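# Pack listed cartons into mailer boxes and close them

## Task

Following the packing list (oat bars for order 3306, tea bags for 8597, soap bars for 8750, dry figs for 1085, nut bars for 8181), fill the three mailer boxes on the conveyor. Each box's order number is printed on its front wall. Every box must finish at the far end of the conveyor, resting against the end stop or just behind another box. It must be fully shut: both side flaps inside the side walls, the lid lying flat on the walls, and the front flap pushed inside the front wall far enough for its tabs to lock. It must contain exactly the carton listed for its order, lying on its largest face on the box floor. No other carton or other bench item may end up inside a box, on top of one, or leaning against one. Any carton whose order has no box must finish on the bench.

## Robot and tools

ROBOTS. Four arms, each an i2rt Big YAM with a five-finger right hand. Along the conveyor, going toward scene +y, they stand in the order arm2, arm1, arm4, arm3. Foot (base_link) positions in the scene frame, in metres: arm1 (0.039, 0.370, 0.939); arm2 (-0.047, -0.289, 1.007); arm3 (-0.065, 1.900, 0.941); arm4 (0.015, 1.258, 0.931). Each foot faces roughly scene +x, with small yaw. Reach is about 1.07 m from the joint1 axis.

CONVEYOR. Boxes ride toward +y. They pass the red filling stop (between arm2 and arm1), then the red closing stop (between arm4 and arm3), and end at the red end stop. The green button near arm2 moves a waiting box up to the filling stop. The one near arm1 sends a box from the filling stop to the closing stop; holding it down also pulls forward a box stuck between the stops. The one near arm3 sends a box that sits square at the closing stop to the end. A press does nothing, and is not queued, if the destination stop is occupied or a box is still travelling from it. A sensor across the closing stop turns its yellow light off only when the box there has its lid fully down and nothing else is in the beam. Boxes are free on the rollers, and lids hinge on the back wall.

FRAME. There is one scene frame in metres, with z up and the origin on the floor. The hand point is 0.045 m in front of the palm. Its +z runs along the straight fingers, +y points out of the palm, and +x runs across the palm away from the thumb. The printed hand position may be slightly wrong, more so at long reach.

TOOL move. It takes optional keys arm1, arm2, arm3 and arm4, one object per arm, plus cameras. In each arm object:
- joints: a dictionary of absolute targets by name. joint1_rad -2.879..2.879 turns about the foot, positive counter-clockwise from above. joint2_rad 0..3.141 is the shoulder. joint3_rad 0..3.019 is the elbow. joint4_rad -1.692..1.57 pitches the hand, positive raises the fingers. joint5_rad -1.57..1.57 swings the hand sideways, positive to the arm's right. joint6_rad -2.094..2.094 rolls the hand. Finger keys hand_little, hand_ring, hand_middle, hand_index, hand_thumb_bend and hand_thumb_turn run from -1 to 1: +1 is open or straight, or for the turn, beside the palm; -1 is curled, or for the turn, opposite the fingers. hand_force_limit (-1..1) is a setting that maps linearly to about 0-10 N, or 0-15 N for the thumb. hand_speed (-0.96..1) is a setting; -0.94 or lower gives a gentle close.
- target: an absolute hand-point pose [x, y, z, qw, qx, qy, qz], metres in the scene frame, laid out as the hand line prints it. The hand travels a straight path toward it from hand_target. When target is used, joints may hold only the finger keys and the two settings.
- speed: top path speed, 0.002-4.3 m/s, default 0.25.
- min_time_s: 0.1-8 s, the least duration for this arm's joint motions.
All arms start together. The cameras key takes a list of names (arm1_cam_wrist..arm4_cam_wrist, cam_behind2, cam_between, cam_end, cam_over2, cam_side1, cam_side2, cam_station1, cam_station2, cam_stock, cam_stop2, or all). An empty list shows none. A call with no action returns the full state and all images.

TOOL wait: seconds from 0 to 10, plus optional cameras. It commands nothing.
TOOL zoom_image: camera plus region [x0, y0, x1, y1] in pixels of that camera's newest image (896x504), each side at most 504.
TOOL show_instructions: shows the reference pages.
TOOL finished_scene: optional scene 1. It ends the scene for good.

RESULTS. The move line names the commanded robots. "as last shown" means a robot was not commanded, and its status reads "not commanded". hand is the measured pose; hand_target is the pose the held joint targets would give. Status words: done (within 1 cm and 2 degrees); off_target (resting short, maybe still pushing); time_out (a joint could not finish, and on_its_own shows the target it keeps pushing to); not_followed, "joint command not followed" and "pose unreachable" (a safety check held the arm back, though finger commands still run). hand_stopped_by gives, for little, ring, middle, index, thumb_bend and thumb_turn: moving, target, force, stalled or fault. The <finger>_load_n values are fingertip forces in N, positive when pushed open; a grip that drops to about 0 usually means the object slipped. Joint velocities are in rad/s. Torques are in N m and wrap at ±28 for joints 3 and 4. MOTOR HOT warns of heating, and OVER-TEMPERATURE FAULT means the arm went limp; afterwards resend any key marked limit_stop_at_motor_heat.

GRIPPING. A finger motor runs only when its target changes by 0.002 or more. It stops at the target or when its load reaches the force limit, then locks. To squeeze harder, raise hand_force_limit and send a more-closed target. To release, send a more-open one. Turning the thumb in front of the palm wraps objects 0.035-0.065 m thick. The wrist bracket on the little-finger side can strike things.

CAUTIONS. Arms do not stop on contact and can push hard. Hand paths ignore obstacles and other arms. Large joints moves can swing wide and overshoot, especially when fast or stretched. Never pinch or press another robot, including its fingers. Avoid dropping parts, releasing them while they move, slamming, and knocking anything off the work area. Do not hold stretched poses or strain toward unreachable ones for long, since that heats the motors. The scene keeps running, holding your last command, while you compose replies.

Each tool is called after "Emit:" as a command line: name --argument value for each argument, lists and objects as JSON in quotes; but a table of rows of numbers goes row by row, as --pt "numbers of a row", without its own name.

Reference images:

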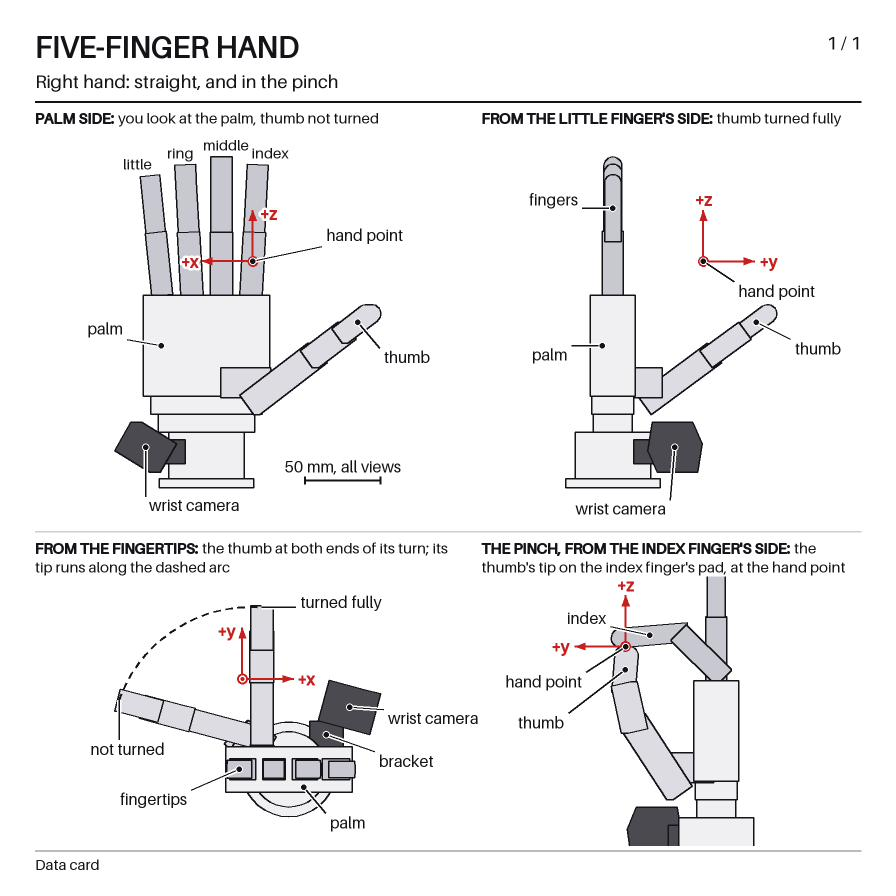

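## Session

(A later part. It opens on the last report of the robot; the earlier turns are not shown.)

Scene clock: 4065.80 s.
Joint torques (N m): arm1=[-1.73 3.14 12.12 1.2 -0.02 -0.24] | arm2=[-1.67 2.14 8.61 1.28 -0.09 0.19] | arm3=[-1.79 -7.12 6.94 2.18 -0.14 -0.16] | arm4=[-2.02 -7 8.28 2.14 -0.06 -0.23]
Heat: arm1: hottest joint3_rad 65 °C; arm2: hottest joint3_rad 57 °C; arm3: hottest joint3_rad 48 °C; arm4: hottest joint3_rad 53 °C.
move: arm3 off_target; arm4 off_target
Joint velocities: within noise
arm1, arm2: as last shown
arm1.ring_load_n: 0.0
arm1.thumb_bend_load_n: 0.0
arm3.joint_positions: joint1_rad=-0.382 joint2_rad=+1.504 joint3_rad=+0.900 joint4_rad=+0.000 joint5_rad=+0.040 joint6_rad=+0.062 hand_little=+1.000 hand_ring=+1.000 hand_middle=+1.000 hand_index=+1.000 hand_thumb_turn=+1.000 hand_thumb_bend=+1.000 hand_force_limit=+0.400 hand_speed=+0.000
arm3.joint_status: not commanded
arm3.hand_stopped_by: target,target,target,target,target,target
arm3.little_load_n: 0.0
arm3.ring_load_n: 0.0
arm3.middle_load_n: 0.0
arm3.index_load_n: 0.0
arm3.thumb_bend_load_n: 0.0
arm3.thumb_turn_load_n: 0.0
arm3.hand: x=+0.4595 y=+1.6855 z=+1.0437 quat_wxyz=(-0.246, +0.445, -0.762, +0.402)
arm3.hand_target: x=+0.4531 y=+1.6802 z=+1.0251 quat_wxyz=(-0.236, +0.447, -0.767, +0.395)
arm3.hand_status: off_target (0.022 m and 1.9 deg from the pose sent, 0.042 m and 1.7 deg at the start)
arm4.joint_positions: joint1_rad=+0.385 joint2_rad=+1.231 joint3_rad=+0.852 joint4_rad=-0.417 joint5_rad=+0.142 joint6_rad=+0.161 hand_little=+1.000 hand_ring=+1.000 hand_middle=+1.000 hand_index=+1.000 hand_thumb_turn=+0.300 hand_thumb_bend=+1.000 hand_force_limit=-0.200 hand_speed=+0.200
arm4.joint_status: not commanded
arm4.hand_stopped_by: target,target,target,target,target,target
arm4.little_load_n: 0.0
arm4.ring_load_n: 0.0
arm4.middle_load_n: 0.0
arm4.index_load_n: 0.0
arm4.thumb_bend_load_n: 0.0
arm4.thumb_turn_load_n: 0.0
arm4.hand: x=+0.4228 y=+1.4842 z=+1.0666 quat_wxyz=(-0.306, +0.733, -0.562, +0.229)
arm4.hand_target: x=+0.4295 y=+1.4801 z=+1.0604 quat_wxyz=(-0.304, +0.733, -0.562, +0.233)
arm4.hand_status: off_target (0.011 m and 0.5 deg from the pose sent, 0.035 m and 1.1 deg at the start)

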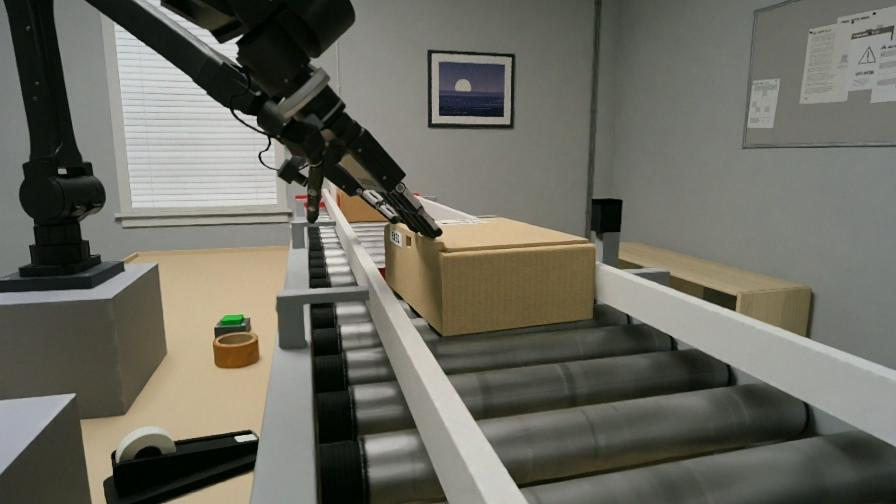

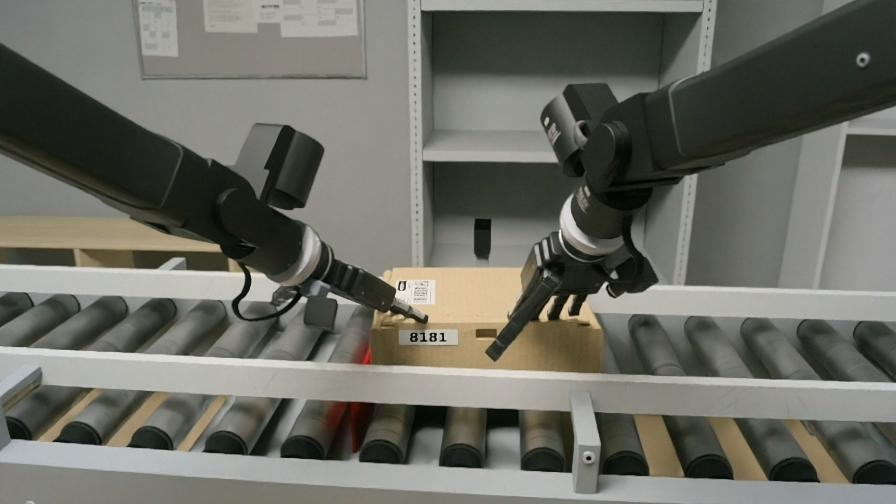

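Emit:
move --arm4 '{"target": [0.43, 1.48, 1.03, 0.3036, -0.7329, 0.5624, -0.2330], "speed": 0.06}' --arm3 '{"target": [0.452, 1.67, 1.0, 0.2309, -0.4435, 0.7681, -0.3999], "speed": 0.06}' --cameras '[]'

Emit:
move --arm4 '{"target": [0.43, 1.48, 1.0, 0.3036, -0.7329, 0.5624, -0.2330], "speed": 0.06}' --arm3 '{"target": [0.451, 1.665, 0.98, 0.2309, -0.4435, 0.7681, -0.3999], "speed": 0.06}' --cameras '["cam_side2", "cam_station2"]'

Emit:
move --arm4 '{"target": [0.42, 1.475, 1.07, 0.3036, -0.7329, 0.5624, -0.2330], "speed": 0.08}' --arm3 '{"target": [0.448, 1.68, 1.06, 0.2309, -0.4435, 0.7681, -0.3999], "speed": 0.08}' --cameras '[]'

Emit:
move --arm4 '{"target": [0.37, 1.44, 1.18, 0.3036, -0.7329, 0.5624, -0.2330], "speed": 0.15}' --arm3 '{"target": [0.41, 1.69, 1.16, 0.2309, -0.4435, 0.7681, -0.3999], "speed": 0.15}' --cameras '["cam_side2", "cam_station2", "cam_stop2", "cam_over2"]'

Emit:
zoom_image --camera "cam_side2" --region '[330, 80, 580, 280]'

Emit:
zoom_image --camera "cam_station2" --region '[340, 200, 620, 400]'

Scene clock: 4076.87 s.
Joint torques (N m): arm1=[-1.73 3.14 12.12 1.18 -0.02 -0.24] | arm2=[-1.67 2.08 8.58 1.25 -0.09 0.2] | arm3=[-2.43 -5.6 6.31 1.7 0.02 -0.16] | arm4=[-1.85 -5.54 6.91 1.54 -0.06 -0.23]
Heat: arm1: hottest joint3_rad 65 °C; arm2: hottest joint3_rad 57 °C; arm3: hottest joint3_rad 47 °C; arm4: hottest joint3_rad 51 °C.
move: arm3 off_target; arm4 off_target
Joint velocities: within noise
arm1, arm2: as last shown
arm3.joint_positions: joint1_rad=-0.386 joint2_rad=+1.522 joint3_rad=+0.880 joint4_rad=+0.085 joint5_rad=+0.040 joint6_rad=+0.062 hand_little=+1.000 hand_ring=+1.000 hand_middle=+1.000 hand_index=+1.000 hand_thumb_turn=+1.000 hand_thumb_bend=+1.000 hand_force_limit=+0.400 hand_speed=+0.000
arm3.joint_status: not commanded
arm3.hand_stopped_by: target,target,target,target,target,target
arm3.little_load_n: 0.0
arm3.ring_load_n: 0.0
arm3.middle_load_n: 0.5
arm3.index_load_n: 0.0
arm3.thumb_bend_load_n: 0.0
arm3.thumb_turn_load_n: 0.0
arm3.hand: x=+0.4653 y=+1.6798 z=+1.0399 quat_wxyz=(-0.257, +0.437, -0.753, +0.419)
arm3.hand_target: x=+0.4506 y=+1.6720 z=+1.0031 quat_wxyz=(-0.233, +0.440, -0.769, +0.399)
arm3.hand_status: off_target (0.043 m and 4.1 deg from the pose sent, 0.047 m and 1.9 deg at the start)
arm4.joint_positions: joint1_rad=+0.383 joint2_rad=+1.248 joint3_rad=+0.815 joint4_rad=-0.311 joint5_rad=+0.147 joint6_rad=+0.161 hand_little=+1.000 hand_ring=+1.000 hand_middle=+1.000 hand_index=+1.000 hand_thumb_turn=+0.300 hand_thumb_bend=+1.000 hand_force_limit=-0.200 hand_speed=+0.200
arm4.joint_status: not commanded
arm4.hand_stopped_by: target,target,target,target,target,target
arm4.little_load_n: 0.0
arm4.ring_load_n: 0.0
arm4.middle_load_n: 0.0
arm4.index_load_n: 0.0
arm4.thumb_bend_load_n: 0.0
arm4.thumb_turn_load_n: -0.5
arm4.hand: x=+0.4327 y=+1.4875 z=+1.0570 quat_wxyz=(-0.327, +0.723, -0.559, +0.242)
arm4.hand_target: x=+0.4288 y=+1.4783 z=+1.0308 quat_wxyz=(-0.303, +0.732, -0.563, +0.235)
arm4.hand_status: off_target (0.028 m and 3.1 deg from the pose sent, 0.038 m and 0.5 deg at the start)

Scene clock: 4078.03 s.
Joint torques (N m): arm1=[-1.73 3.14 12.12 1.18 -0.02 -0.24] | arm2=[-1.67 2.14 8.59 1.25 -0.09 0.2] | arm3=[-2.78 -4.19 5.74 1.29 0 -0.16] | arm4=[-1.79 -2.43 6.23 1.5 -0.17 -0.22]
Heat: arm1: hottest joint3_rad 65 °C; arm2: hottest joint3_rad 57 °C; arm3: hottest joint3_rad 47 °C; arm4: hottest joint3_rad 51 °C.
move: arm3 off_target; arm4 off_target
Joint velocities: within noise
arm1, arm2: as last shown
arm3.joint_positions: joint1_rad=-0.392 joint2_rad=+1.539 joint3_rad=+0.864 joint4_rad=+0.154 joint5_rad=+0.033 joint6_rad=+0.044 hand_little=+1.000 hand_ring=+1.000 hand_middle=+1.000 hand_index=+1.000 hand_thumb_turn=+1.000 hand_thumb_bend=+1.000 hand_force_limit=+0.400 hand_speed=+0.000
arm3.joint_status: not commanded
arm3.hand_stopped_by: target,target,target,target,target,target
arm3.little_load_n: 0.5
arm3.ring_load_n: 0.0
arm3.middle_load_n: 0.5
arm3.index_load_n: 0.0
arm3.thumb_bend_load_n: 0.0
arm3.thumb_turn_load_n: -0.5
arm3.hand: x=+0.4684 y=+1.6748 z=+1.0356 quat_wxyz=(-0.263, +0.439, -0.742, +0.433)
arm3.hand_target: x=+0.4465 y=+1.6682 z=+0.9836 quat_wxyz=(-0.230, +0.445, -0.767, +0.400)
arm3.hand_status: off_target (0.059 m and 6.1 deg from the pose sent, 0.063 m and 4.1 deg at the start)
arm4.joint_positions: joint1_rad=+0.383 joint2_rad=+1.244 joint3_rad=+0.772 joint4_rad=-0.219 joint5_rad=+0.149 joint6_rad=+0.161 hand_little=+1.000 hand_ring=+1.000 hand_middle=+1.000 hand_index=+1.000 hand_thumb_turn=+0.300 hand_thumb_bend=+1.000 hand_force_limit=-0.200 hand_speed=+0.200
arm4.joint_status: not commanded
arm4.hand_stopped_by: target,target,target,target,target,target
arm4.little_load_n: 0.0
arm4.ring_load_n: 0.0
arm4.middle_load_n: 0.0
arm4.index_load_n: 0.0
arm4.thumb_bend_load_n: 0.0
arm4.thumb_turn_load_n: -0.5
arm4.hand: x=+0.4361 y=+1.4889 z=+1.0519 quat_wxyz=(-0.348, +0.713, -0.554, +0.252)
arm4.hand_target: x=+0.4255 y=+1.4775 z=+1.0044 quat_wxyz=(-0.304, +0.732, -0.563, +0.234)
arm4.hand_status: off_target (0.053 m and 6.1 deg from the pose sent, 0.058 m and 3.1 deg at the start)

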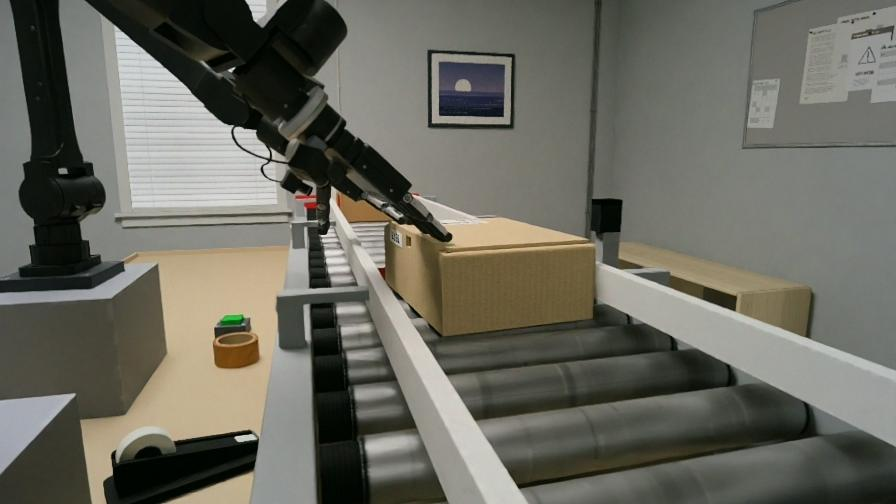

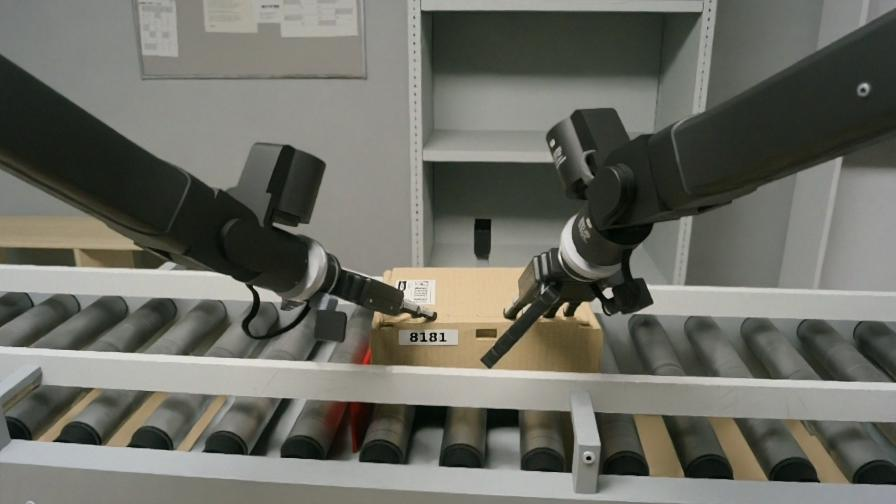

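Scene clock: 4079.70 s.
Joint torques (N m): arm1=[-1.73 3.14 12.12 1.18 -0.02 -0.24] | arm2=[-1.73 2.08 8.59 1.26 -0.09 0.2] | arm3=[-0.91 -9.11 10.61 0.49 0 0.03] | arm4=[-1.79 -8.64 9.88 0.06 0.03 -0.23]
Heat: arm1: hottest joint3_rad 65 °C; arm2: hottest joint3_rad 57 °C; arm3: hottest joint3_rad 47 °C; arm4: hottest joint3_rad 51 °C.
move: arm3 off_target; arm4 off_target
Joint velocities: within noise
arm1, arm2: as last shown
arm1.index_load_n: 0.5
arm2.thumb_turn_load_n: 0.5
arm3.joint_positions: joint1_rad=-0.394 joint2_rad=+1.467 joint3_rad=+0.888 joint4_rad=-0.053 joint5_rad=+0.065 joint6_rad=+0.040 hand_little=+1.000 hand_ring=+1.000 hand_middle=+1.000 hand_index=+1.000 hand_thumb_turn=+1.000 hand_thumb_bend=+1.000 hand_force_limit=+0.400 hand_speed=+0.000
arm3.joint_status: not commanded
arm3.hand_stopped_by: target,target,target,target,target,target
arm3.little_load_n: 0.0
arm3.ring_load_n: 0.5
arm3.middle_load_n: 0.0
arm3.index_load_n: -0.5
arm3.thumb_bend_load_n: -0.5
arm3.thumb_turn_load_n: -0.5
arm3.hand: x=+0.4408 y=+1.6801 z=+1.0464 quat_wxyz=(-0.223, +0.447, -0.768, +0.401)
arm3.hand_target: x=+0.4469 y=+1.6766 z=+1.0602 quat_wxyz=(-0.226, +0.441, -0.769, +0.404)
arm3.hand_status: off_target (0.015 m and 1.0 deg from the pose sent, 0.032 m and 6.1 deg at the start)
arm4.joint_positions: joint1_rad=+0.383 joint2_rad=+1.214 joint3_rad=+0.823 joint4_rad=-0.399 joint5_rad=+0.133 joint6_rad=+0.161 hand_little=+1.000 hand_ring=+1.000 hand_middle=+1.000 hand_index=+1.000 hand_thumb_turn=+0.300 hand_thumb_bend=+1.000 hand_force_limit=-0.200 hand_speed=+0.200
arm4.joint_status: not commanded
arm4.hand_stopped_by: target,target,target,target,target,target
arm4.little_load_n: 0.0
arm4.ring_load_n: 0.0
arm4.middle_load_n: 0.5
arm4.index_load_n: -0.5
arm4.thumb_bend_load_n: 0.0
arm4.thumb_turn_load_n: 0.0
arm4.hand: x=+0.4162 y=+1.4821 z=+1.0622 quat_wxyz=(-0.311, +0.733, -0.561, +0.227)
arm4.hand_target: x=+0.4196 y=+1.4764 z=+1.0705 quat_wxyz=(-0.305, +0.734, -0.562, +0.230)
arm4.hand_status: off_target (0.011 m and 1.1 deg from the pose sent, 0.028 m and 6.1 deg at the start)

Scene clock: 4081.33 s.
Joint torques (N m): arm1=[-1.67 3.14 12.11 1.2 -0.02 -0.24] | arm2=[-1.67 2.14 8.61 1.26 -0.09 0.2] | arm3=[-1.49 -7.24 13.29 0.98 -0.2 -0.07] | arm4=[-1.9 -5.95 12.53 0.59 -0.14 -0.22]
Heat: arm1: hottest joint3_rad 65 °C; arm2: hottest joint3_rad 57 °C; arm3: hottest joint3_rad 48 °C; arm4: hottest joint3_rad 51 °C.
move: arm3 off_target; arm4 off_target
Joint velocities: within noise
arm1, arm2: as last shown
arm1.index_load_n: 0.0
arm2.thumb_turn_load_n: 0.0
arm3.joint_positions: joint1_rad=-0.405 joint2_rad=+1.262 joint3_rad=+0.949 joint4_rad=-0.358 joint5_rad=+0.031 joint6_rad=+0.040 hand_little=+1.000 hand_ring=+1.000 hand_middle=+1.000 hand_index=+1.000 hand_thumb_turn=+1.000 hand_thumb_bend=+1.000 hand_force_limit=+0.400 hand_speed=+0.000
arm3.joint_status: not commanded
arm3.hand_stopped_by: target,target,target,target,target,target
arm3.little_load_n: 0.0
arm3.ring_load_n: 0.0
arm3.middle_load_n: 0.0
arm3.index_load_n: 0.0
arm3.thumb_bend_load_n: 0.0
arm3.thumb_turn_load_n: 0.0
arm3.hand: x=+0.4015 y=+1.7013 z=+1.1289 quat_wxyz=(-0.224, +0.454, -0.774, +0.380)
arm3.hand_target: x=+0.4108 y=+1.6922 z=+1.1588 quat_wxyz=(-0.234, +0.446, -0.767, +0.397)
arm3.hand_status: off_target (0.034 m and 2.8 deg from the pose sent, 0.118 m and 1.0 deg at the start)
arm4.joint_positions: joint1_rad=+0.354 joint2_rad=+0.982 joint3_rad=+0.923 joint4_rad=-0.778 joint5_rad=+0.122 joint6_rad=+0.140 hand_little=+1.000 hand_ring=+1.000 hand_middle=+1.000 hand_index=+1.000 hand_thumb_turn=+0.300 hand_thumb_bend=+1.000 hand_force_limit=-0.200 hand_speed=+0.200
arm4.joint_status: not commanded
arm4.hand_stopped_by: target,target,target,target,target,target
arm4.little_load_n: 0.0
arm4.ring_load_n: 0.0
arm4.middle_load_n: 0.0
arm4.index_load_n: 0.0
arm4.thumb_bend_load_n: 0.0
arm4.thumb_turn_load_n: 0.0
arm4.hand: x=+0.3600 y=+1.4416 z=+1.1519 quat_wxyz=(-0.287, +0.740, -0.566, +0.221)
arm4.hand_target: x=+0.3704 y=+1.4406 z=+1.1792 quat_wxyz=(-0.304, +0.733, -0.562, +0.233)
arm4.hand_status: off_target (0.030 m and 2.5 deg from the pose sent, 0.133 m and 1.1 deg at the start)
pictures: cam_over2, cam_side2, cam_station2, cam_stop2

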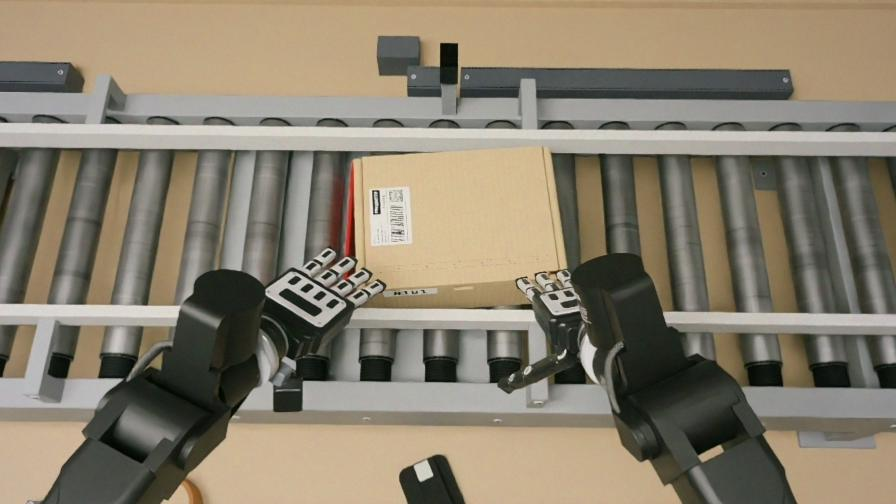

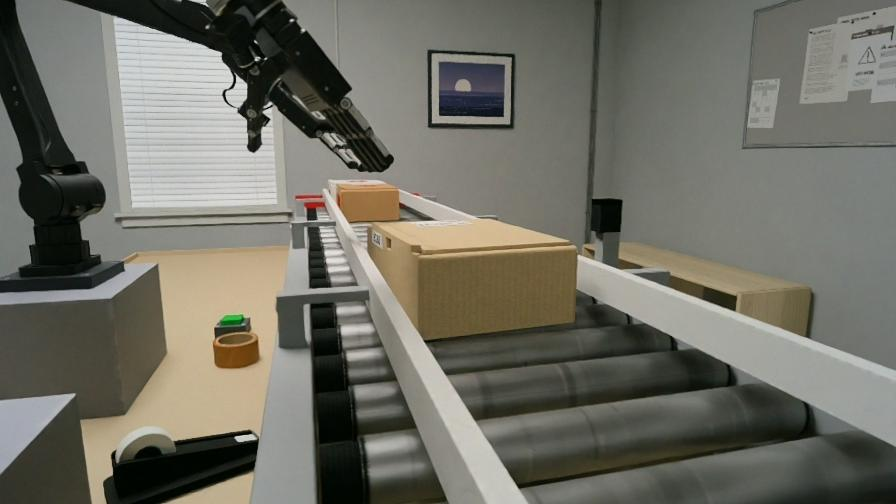

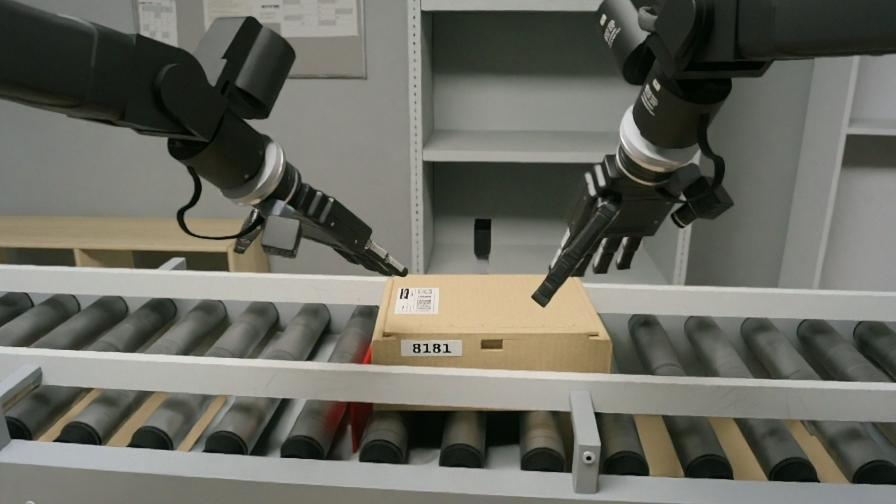

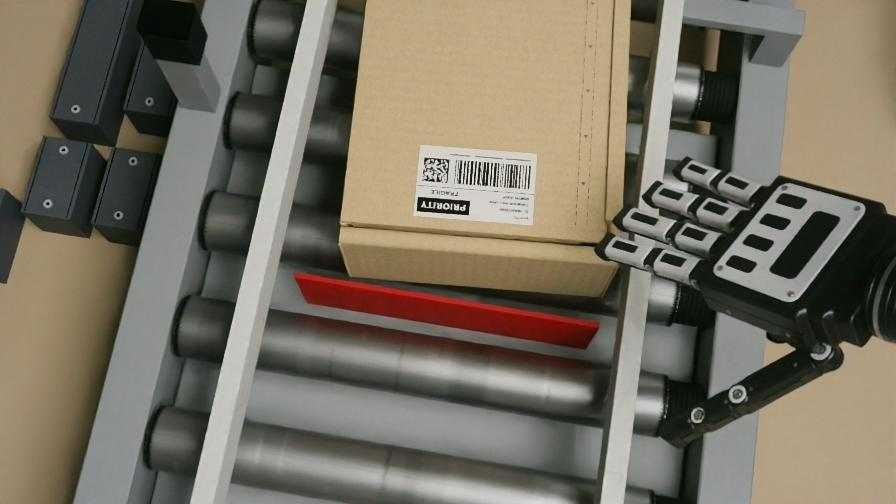

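Scaled by 2.016 from the camera's image (finer frame: 1280x720).

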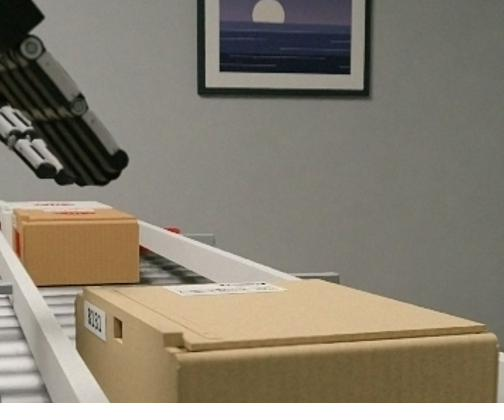

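Scaled by 1.800 from the camera's image (finer frame: 1280x720).

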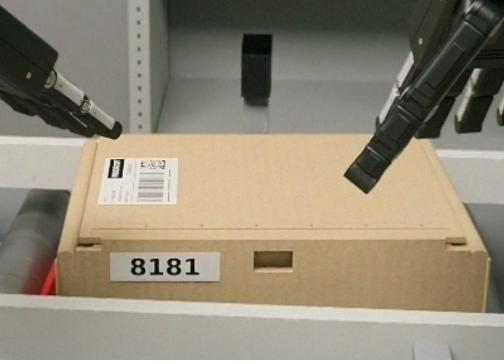

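Emit:
move --arm4 '{"target": [0.34, 1.25, 1.22, 0.3036, -0.7329, 0.5624, -0.2330], "speed": 0.25, "joints": {"hand_thumb_turn": -1}}' --arm3 '{"target": [0.33, 1.78, 1.22, 0.2309, -0.4435, 0.7681, -0.3999], "speed": 0.2}' --cameras '[]'

Emit:
move --arm4 '{"target": [0.40, 1.18, 1.22, -0.0468, 0.8402, 0.0735, 0.5353], "speed": 0.4}' --arm3 '{"target": [0.25, 1.9, 1.2, -0.0318, 0.9572, -0.131, 0.2562], "speed": 0.4}' --cameras '["cam_side2"]'

Scene clock: 4092.43 s.
Joint torques (N m): arm1=[-1.73 3.14 12.11 1.2 -0.02 -0.24] | arm2=[-1.61 2.14 8.61 1.25 -0.09 0.2] | arm3=[0.03 -3.31 9.17 0.98 0.16 0.05] | arm4=[-1.67 -3.08 12.6 0.59 -0.46 -0.28]
Heat: arm1: hottest joint3_rad 65 °C; arm2: hottest joint3_rad 57 °C; arm3: hottest joint3_rad 48 °C; arm4: hottest joint3_rad 52 °C.
move: arm3 off_target; arm4 off_target
Joint velocities: within noise
arm1.joint_positions: joint1_rad=+0.333 joint2_rad=+0.555 joint3_rad=+1.383 joint4_rad=-1.366 joint5_rad=+0.005 joint6_rad=-0.964 hand_little=+1.000 hand_ring=+1.000 hand_middle=+1.000 hand_index=+1.000 hand_thumb_turn=+1.000 hand_thumb_bend=+1.000 hand_force_limit=+0.000 hand_speed=-0.800
arm1.joint_status: not commanded
arm1.hand_stopped_by: target,target,target,target,target,target
arm1.little_load_n: 0.0
arm1.ring_load_n: 0.0
arm1.middle_load_n: 0.0
arm1.index_load_n: 0.0
arm1.thumb_bend_load_n: 0.0
arm1.thumb_turn_load_n: 0.0
arm1.hand: x=+0.2210 y=+0.4245 z=+1.4221 quat_wxyz=(-0.246, +0.864, -0.069, +0.435)
arm1.hand_target: x=+0.2175 y=+0.4188 z=+1.4390 quat_wxyz=(-0.244, +0.857, -0.067, +0.448)
arm1.hand_status: not commanded
arm2.joint_positions: joint1_rad=+0.331 joint2_rad=+0.608 joint3_rad=+1.351 joint4_rad=-1.325 joint5_rad=-0.101 joint6_rad=-1.001 hand_little=+1.000 hand_ring=+1.000 hand_middle=+1.000 hand_index=+1.000 hand_thumb_turn=-1.000 hand_thumb_bend=+1.000 hand_force_limit=-0.300 hand_speed=-0.850
arm2.joint_status: not commanded
arm2.hand_stopped_by: target,target,target,target,target,target
arm2.little_load_n: 0.0
arm2.ring_load_n: 0.0
arm2.middle_load_n: 0.0
arm2.index_load_n: -0.5
arm2.thumb_bend_load_n: 0.0
arm2.thumb_turn_load_n: 0.5
arm2.hand: x=+0.1762 y=-0.2476 z=+1.4704 quat_wxyz=(-0.231, +0.872, -0.116, +0.416)
arm2.hand_target: x=+0.1713 y=-0.2494 z=+1.4815 quat_wxyz=(-0.235, +0.868, -0.124, +0.419)
arm2.hand_status: not commanded
arm3.joint_positions: joint1_rad=-0.285 joint2_rad=+0.933 joint3_rad=+0.949 joint4_rad=-0.632 joint5_rad=+0.152 joint6_rad=+0.111 hand_little=+1.000 hand_ring=+1.000 hand_middle=+1.000 hand_index=+1.000 hand_thumb_turn=+1.000 hand_thumb_bend=+1.000 hand_force_limit=+0.400 hand_speed=+0.000
arm3.joint_status: not commanded
arm3.hand_stopped_by: target,target,target,target,target,target
arm3.little_load_n: 0.0
arm3.ring_load_n: 0.0
arm3.middle_load_n: 0.0
arm3.index_load_n: 0.0
arm3.thumb_bend_load_n: 0.0
arm3.thumb_turn_load_n: 0.0
arm3.hand: x=+0.3331 y=+1.7706 z=+1.2247 quat_wxyz=(-0.231, +0.441, -0.765, +0.409)
arm3.hand_target: x=+0.3300 y=+1.7751 z=+1.2213 quat_wxyz=(-0.229, +0.441, -0.769, +0.402)
arm3.hand_status: off_target (0.011 m and 1.1 deg from the pose sent, 0.140 m and 2.8 deg at the start)
arm4.joint_positions: joint1_rad=-0.350 joint2_rad=+0.855 joint3_rad=+0.972 joint4_rad=-1.006 joint5_rad=-0.356 joint6_rad=-0.359 hand_little=+1.000 hand_ring=+1.000 hand_middle=+1.000 hand_index=+1.000 hand_thumb_turn=-1.000 hand_thumb_bend=+1.000 hand_force_limit=-0.200 hand_speed=+0.200
arm4.joint_status: all done
arm4.hand_stopped_by: target,target,target,target,target,target
arm4.little_load_n: 0.0
arm4.ring_load_n: 0.0
arm4.middle_load_n: 0.0
arm4.index_load_n: 0.0
arm4.thumb_bend_load_n: 0.0
arm4.thumb_turn_load_n: 0.0
arm4.hand: x=+0.3349 y=+1.2530 z=+1.1973 quat_wxyz=(-0.298, +0.729, -0.576, +0.217)
arm4.hand_target: x=+0.3422 y=+1.2480 z=+1.2204 quat_wxyz=(-0.304, +0.728, -0.568, +0.234)
arm4.hand_status: off_target (0.023 m and 2.6 deg from the pose sent, 0.204 m and 2.5 deg at the start)

Scene clock: 4095.77 s.
Joint torques (N m): arm1=[-1.73 3.14 12.12 1.18 -0.02 -0.24] | arm2=[-1.67 2.2 8.59 1.25 -0.09 0.2] | arm3=[-0.09 -1.61 13.35 0.46 0.15 -0.2] | arm4=[-1.9 -2.78 9.63 2.62 -0.38 -0.28]
Heat: arm1: hottest joint3_rad 65 °C; arm2: hottest joint3_rad 57 °C; arm3: hottest joint3_rad 49 °C; arm4: hottest joint3_rad 52 °C.
move: arm3 off_target; arm4 off_target
Joint velocities: within noise
arm1, arm2: as last shown
arm2.index_load_n: 0.0
arm2.thumb_turn_load_n: 0.0
arm3.joint_positions: joint1_rad=+0.227 joint2_rad=+0.916 joint3_rad=+0.976 joint4_rad=-1.153 joint5_rad=+0.079 joint6_rad=-1.124 hand_little=+1.000 hand_ring=+1.000 hand_middle=+1.000 hand_index=+1.000 hand_thumb_turn=+1.000 hand_thumb_bend=+1.000 hand_force_limit=+0.400 hand_speed=+0.000
arm3.joint_status: not commanded
arm3.hand_stopped_by: target,target,target,target,target,target
arm3.little_load_n: 0.0
arm3.ring_load_n: 0.0
arm3.middle_load_n: 0.0
arm3.index_load_n: 0.0
arm3.thumb_bend_load_n: 0.0
arm3.thumb_turn_load_n: 0.0
arm3.hand: x=+0.2384 y=+1.8999 z=+1.1788 quat_wxyz=(-0.028, +0.960, -0.140, +0.241)
arm3.hand_target: x=+0.2483 y=+1.9027 z=+1.2012 quat_wxyz=(-0.031, +0.957, -0.131, +0.256)
arm3.hand_status: off_target (0.024 m and 2.1 deg from the pose sent, 0.156 m and 101.2 deg at the start)
arm4.joint_positions: joint1_rad=-0.301 joint2_rad=+0.697 joint3_rad=+0.699 joint4_rad=-0.512 joint5_rad=-0.358 joint6_rad=-1.727 hand_little=+1.000 hand_ring=+1.000 hand_middle=+1.000 hand_index=+1.000 hand_thumb_turn=-1.000 hand_thumb_bend=+1.000 hand_force_limit=-0.200 hand_speed=+0.200
arm4.joint_status: not commanded
arm4.hand_stopped_by: target,target,target,target,target,target
arm4.little_load_n: 0.0
arm4.ring_load_n: 0.0
arm4.middle_load_n: 0.0
arm4.index_load_n: 0.0
arm4.thumb_bend_load_n: 0.0
arm4.thumb_turn_load_n: 0.0
arm4.hand: x=+0.3979 y=+1.1870 z=+1.2033 quat_wxyz=(-0.060, +0.851, +0.070, +0.517)
arm4.hand_target: x=+0.4011 y=+1.1815 z=+1.2169 quat_wxyz=(-0.049, +0.840, +0.075, +0.535)
arm4.hand_status: off_target (0.018 m and 2.8 deg from the pose sent, 0.100 m and 91.1 deg at the start)

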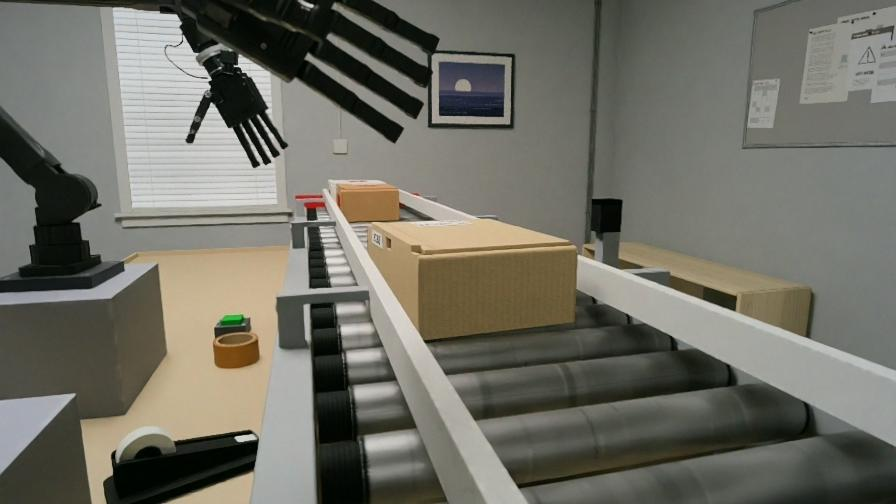

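Emit:
move --arm4 '{"target": [0.505, 1.19, 1.10, -0.0468, 0.8402, 0.0735, 0.5353], "speed": 0.2}' --cameras '[]'

Emit:
move --arm4 '{"target": [0.52, 1.30, 1.09, -0.0468, 0.8402, 0.0735, 0.5353], "speed": 0.12}' --cameras '[]'

Emit:
move --arm4 '{"target": [0.525, 1.355, 1.09, -0.0468, 0.8402, 0.0735, 0.5353], "speed": 0.06}' --cameras '["cam_side2", "cam_over2", "cam_stop2"]'

Scene clock: 4101.83 s.
Joint torques (N m): arm1=[-1.73 3.14 12.12 1.2 -0.02 -0.24] | arm2=[-1.67 2.14 8.61 1.26 -0.09 0.2] | arm3=[-0.09 -1.61 13.37 0.44 0.14 -0.21] | arm4=[-0.03 -6.18 8.96 2.85 -0.03 -0.02]
Heat: arm1: hottest joint3_rad 65 °C; arm2: hottest joint3_rad 57 °C; arm3: hottest joint3_rad 52 °C; arm4: hottest joint3_rad 52 °C.
move: arm4 off_target
Joint velocities: within noise
arm1, arm2, arm3: as last shown
arm4.joint_positions: joint1_rad=-0.240 joint2_rad=+1.125 joint3_rad=+0.594 joint4_rad=+0.041 joint5_rad=-0.267 joint6_rad=-1.706 hand_little=+1.000 hand_ring=+1.000 hand_middle=+1.000 hand_index=+1.000 hand_thumb_turn=-1.000 hand_thumb_bend=+1.000 hand_force_limit=-0.200 hand_speed=+0.200
arm4.joint_status: not commanded
arm4.hand_stopped_by: target,target,target,target,target,target
arm4.little_load_n: 0.0
arm4.ring_load_n: 0.0
arm4.middle_load_n: 0.0
arm4.index_load_n: 0.0
arm4.thumb_bend_load_n: 0.0
arm4.thumb_turn_load_n: 0.5
arm4.hand: x=+0.4928 y=+1.1787 z=+1.0892 quat_wxyz=(-0.040, +0.850, +0.066, +0.522)
arm4.hand_target: x=+0.5012 y=+1.1836 z=+1.0993 quat_wxyz=(-0.042, +0.841, +0.068, +0.535)
arm4.hand_status: off_target (0.020 m and 2.2 deg from the pose sent, 0.149 m and 2.8 deg at the start)

Scene clock: 4103.53 s.
Joint torques (N m): arm1=[-1.73 3.14 12.11 1.2 -0.02 -0.24] | arm2=[-1.67 2.14 8.59 1.26 -0.08 0.2] | arm3=[-0.15 -1.61 13.35 0.46 0.15 -0.21] | arm4=[-0.26 -6.83 10.88 2.66 0.08 -0.01]
Heat: arm1: hottest joint3_rad 65 °C; arm2: hottest joint3_rad 57 °C; arm3: hottest joint3_rad 53 °C; arm4: hottest joint3_rad 52 °C.
move: arm4 off_target
Joint velocities: within noise
arm1, arm2, arm3: as last shown
arm4.joint_positions: joint1_rad=+0.113 joint2_rad=+1.208 joint3_rad=+0.594 joint4_rad=+0.112 joint5_rad=+0.017 joint6_rad=-1.571 hand_little=+1.000 hand_ring=+1.000 hand_middle=+1.000 hand_index=+1.000 hand_thumb_turn=-1.000 hand_thumb_bend=+1.000 hand_force_limit=-0.200 hand_speed=+0.200
arm4.joint_status: not commanded
arm4.hand_stopped_by: target,target,target,target,target,target
arm4.little_load_n: 0.0
arm4.ring_load_n: 0.0
arm4.middle_load_n: 0.0
arm4.index_load_n: 0.0
arm4.thumb_bend_load_n: -0.5
arm4.thumb_turn_load_n: 0.0
arm4.hand: x=+0.5005 y=+1.2963 z=+1.0643 quat_wxyz=(-0.044, +0.856, +0.087, +0.508)
arm4.hand_target: x=+0.5191 y=+1.3054 z=+1.0904 quat_wxyz=(-0.052, +0.839, +0.083, +0.535)
arm4.hand_status: off_target (0.032 m and 3.9 deg from the pose sent, 0.124 m and 2.2 deg at the start)

Scene clock: 4104.93 s.
Joint torques (N m): arm1=[-1.73 3.14 12.12 1.2 -0.02 -0.24] | arm2=[-1.73 2.2 8.59 1.26 -0.09 0.2] | arm3=[-0.03 -1.67 13.38 0.46 0.15 -0.22] | arm4=[0.26 -7.06 11.15 2.74 0.01 0.03]
Heat: arm1: hottest joint3_rad 65 °C; arm2: hottest joint3_rad 57 °C; arm3: hottest joint3_rad 53 °C; arm4: hottest joint3_rad 52 °C.
move: arm4 off_target
Joint velocities: within noise
arm1, arm2, arm3: as last shown
arm4.joint_positions: joint1_rad=+0.236 joint2_rad=+1.260 joint3_rad=+0.637 joint4_rad=+0.112 joint5_rad=+0.178 joint6_rad=-1.517 hand_little=+1.000 hand_ring=+1.000 hand_middle=+1.000 hand_index=+1.000 hand_thumb_turn=-1.000 hand_thumb_bend=+1.000 hand_force_limit=-0.200 hand_speed=+0.200
arm4.joint_status: not commanded
arm4.hand_stopped_by: target,target,target,target,target,target
arm4.little_load_n: 0.0
arm4.ring_load_n: 0.0
arm4.middle_load_n: 0.0
arm4.index_load_n: -0.5
arm4.thumb_bend_load_n: 0.0
arm4.thumb_turn_load_n: 0.5
arm4.hand: x=+0.5053 y=+1.3298 z=+1.0657 quat_wxyz=(-0.019, +0.857, +0.076, +0.509)
arm4.hand_target: x=+0.5245 y=+1.3470 z=+1.0923 quat_wxyz=(-0.035, +0.840, +0.072, +0.537)
arm4.hand_status: off_target (0.040 m and 4.7 deg from the pose sent, 0.069 m and 3.9 deg at the start)
pictures: cam_over2, cam_side2, cam_stop2

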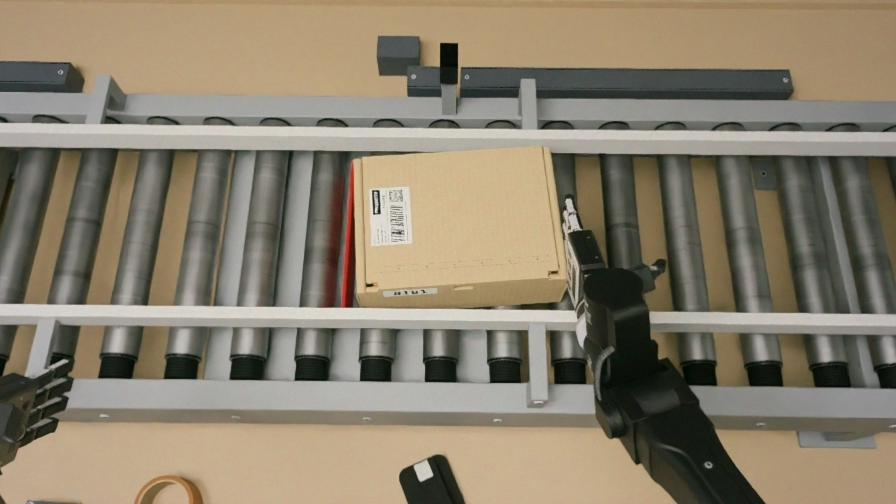

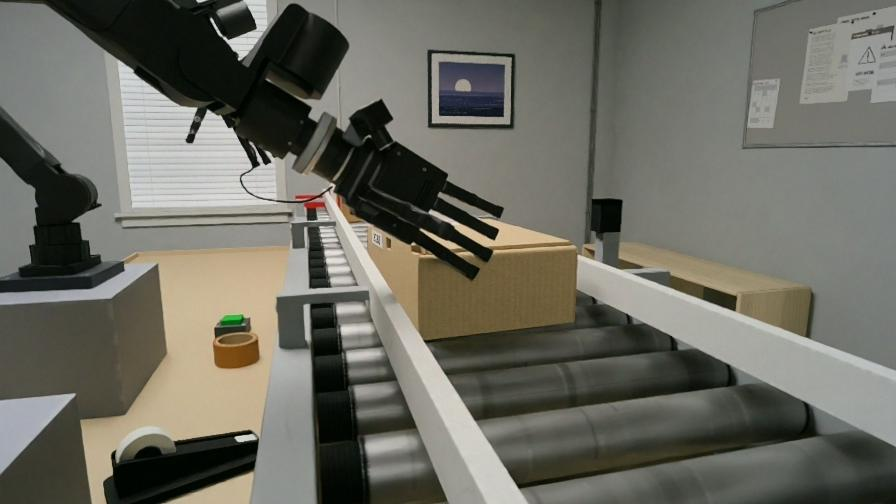

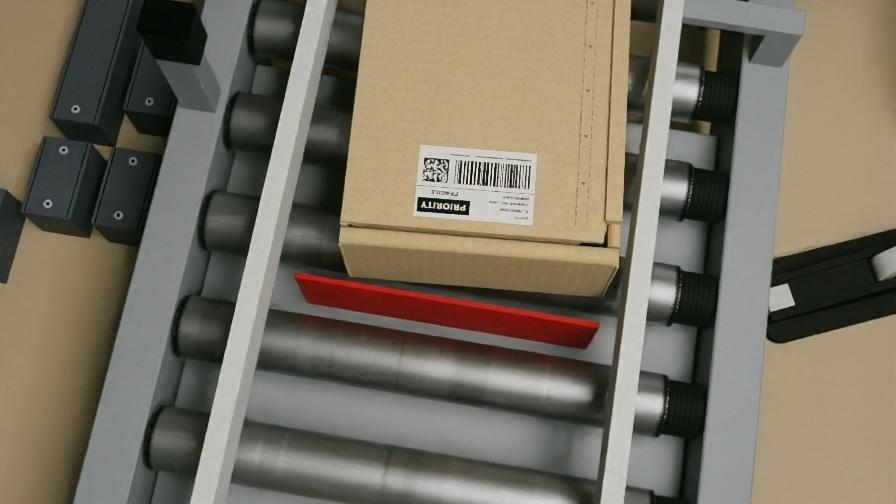

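Emit:
move --arm4 '{"target": [0.51, 1.385, 1.09, -0.0468, 0.8402, 0.0735, 0.5353], "speed": 0.06}' --cameras '["cam_over2", "cam_stop2"]'

Scene clock: 4109.77 s.
Joint torques (N m): arm1=[-1.73 3.14 12.12 1.2 -0.03 -0.24] | arm2=[-1.67 2.14 8.61 1.25 -0.09 0.19] | arm3=[-0.03 -1.61 13.38 0.44 0.14 -0.21] | arm4=[2.14 -7.77 10.89 2.25 -0.69 0.17]
Heat: arm1: hottest joint3_rad 65 °C; arm2: hottest joint3_rad 57 °C; arm3: hottest joint3_rad 55 °C; arm4: hottest joint3_rad 52 °C.
move: arm4 off_target
Joint velocities: within noise
arm1, arm2, arm3: as last shown
arm1.ring_load_n: -0.5
arm1.thumb_turn_load_n: -0.5
arm2.thumb_turn_load_n: 0.5
arm4.joint_positions: joint1_rad=+0.308 joint2_rad=+1.260 joint3_rad=+0.637 joint4_rad=+0.112 joint5_rad=+0.267 joint6_rad=-1.479 hand_little=+1.000 hand_ring=+1.000 hand_middle=+1.000 hand_index=+1.000 hand_thumb_turn=-1.000 hand_thumb_bend=+1.000 hand_force_limit=-0.200 hand_speed=+0.200
arm4.joint_status: not commanded
arm4.hand_stopped_by: target,target,target,target,target,target
arm4.little_load_n: 0.0
arm4.ring_load_n: 0.0
arm4.middle_load_n: -3.0
arm4.index_load_n: -2.5
arm4.thumb_bend_load_n: 0.0
arm4.thumb_turn_load_n: 0.5
arm4.hand: x=+0.4967 y=+1.3484 z=+1.0678 quat_wxyz=(-0.010, +0.855, +0.067, +0.514)
arm4.hand_target: x=+0.5084 y=+1.3838 z=+1.0905 quat_wxyz=(-0.046, +0.840, +0.075, +0.535)
arm4.hand_status: off_target (0.045 m and 5.2 deg from the pose sent, 0.060 m and 4.7 deg at the start)

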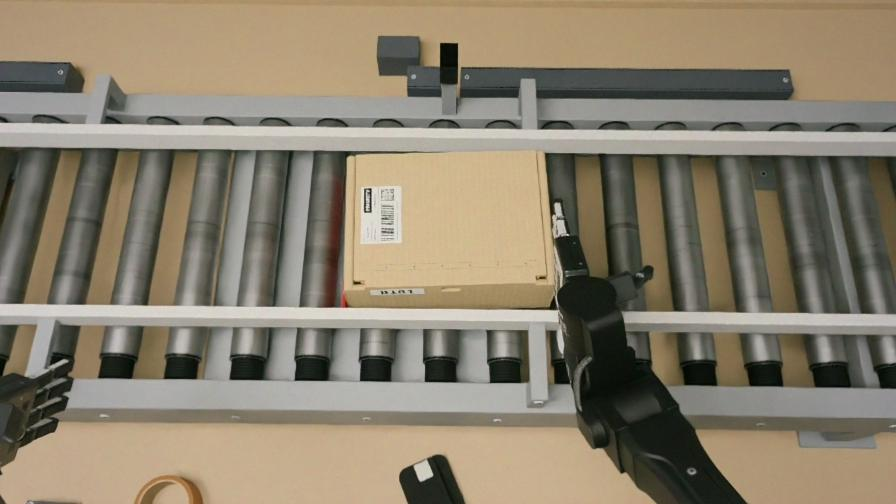

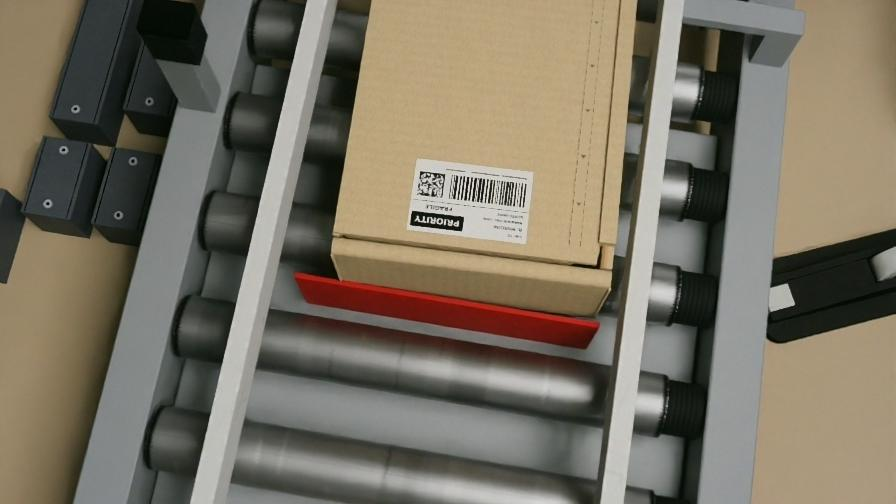

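Emit:
move --arm4 '{"target": [0.525, 1.40, 1.09, -0.0468, 0.8402, 0.0735, 0.5353], "speed": 0.06}' --cameras '["cam_stop2"]'

Scene clock: 4114.13 s.
Joint torques (N m): arm1=[-1.79 3.08 12.12 1.18 -0.02 -0.24] | arm2=[-1.73 2.2 8.59 1.26 -0.09 0.2] | arm3=[-0.09 -1.61 13.35 0.46 0.15 -0.21] | arm4=[3.14 -6.77 12.33 2.25 -1.02 0.29]
Heat: arm1: hottest joint3_rad 65 °C; arm2: hottest joint3_rad 57 °C; arm3: hottest joint3_rad 56 °C; arm4: hottest joint3_rad 52 °C.
move: arm4 off_target
Joint velocities: within noise
arm1, arm2, arm3: as last shown
arm1.little_load_n: -0.5
arm1.ring_load_n: 0.0
arm1.thumb_turn_load_n: 0.0
arm4.joint_positions: joint1_rad=+0.316 joint2_rad=+1.291 joint3_rad=+0.660 joint4_rad=+0.112 joint5_rad=+0.294 joint6_rad=-1.477 hand_little=+1.000 hand_ring=+1.000 hand_middle=+1.000 hand_index=+1.000 hand_thumb_turn=-1.000 hand_thumb_bend=+1.000 hand_force_limit=-0.200 hand_speed=+0.200
arm4.joint_status: not commanded
arm4.hand_stopped_by: target,target,target,target,target,target
arm4.little_load_n: 0.5
arm4.ring_load_n: 0.0
arm4.middle_load_n: -1.0
arm4.index_load_n: -3.0
arm4.thumb_bend_load_n: 0.0
arm4.thumb_turn_load_n: 0.0
arm4.hand: x=+0.5036 y=+1.3502 z=+1.0668 quat_wxyz=(+0.001, +0.856, +0.064, +0.513)
arm4.hand_target: x=+0.5208 y=+1.3979 z=+1.0908 quat_wxyz=(-0.047, +0.840, +0.074, +0.535)
arm4.hand_status: off_target (0.059 m and 6.4 deg from the pose sent, 0.063 m and 5.2 deg at the start)

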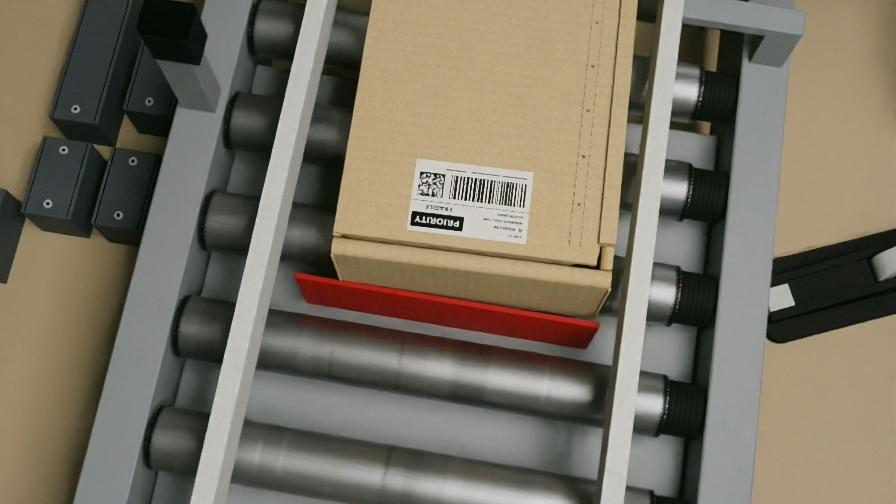

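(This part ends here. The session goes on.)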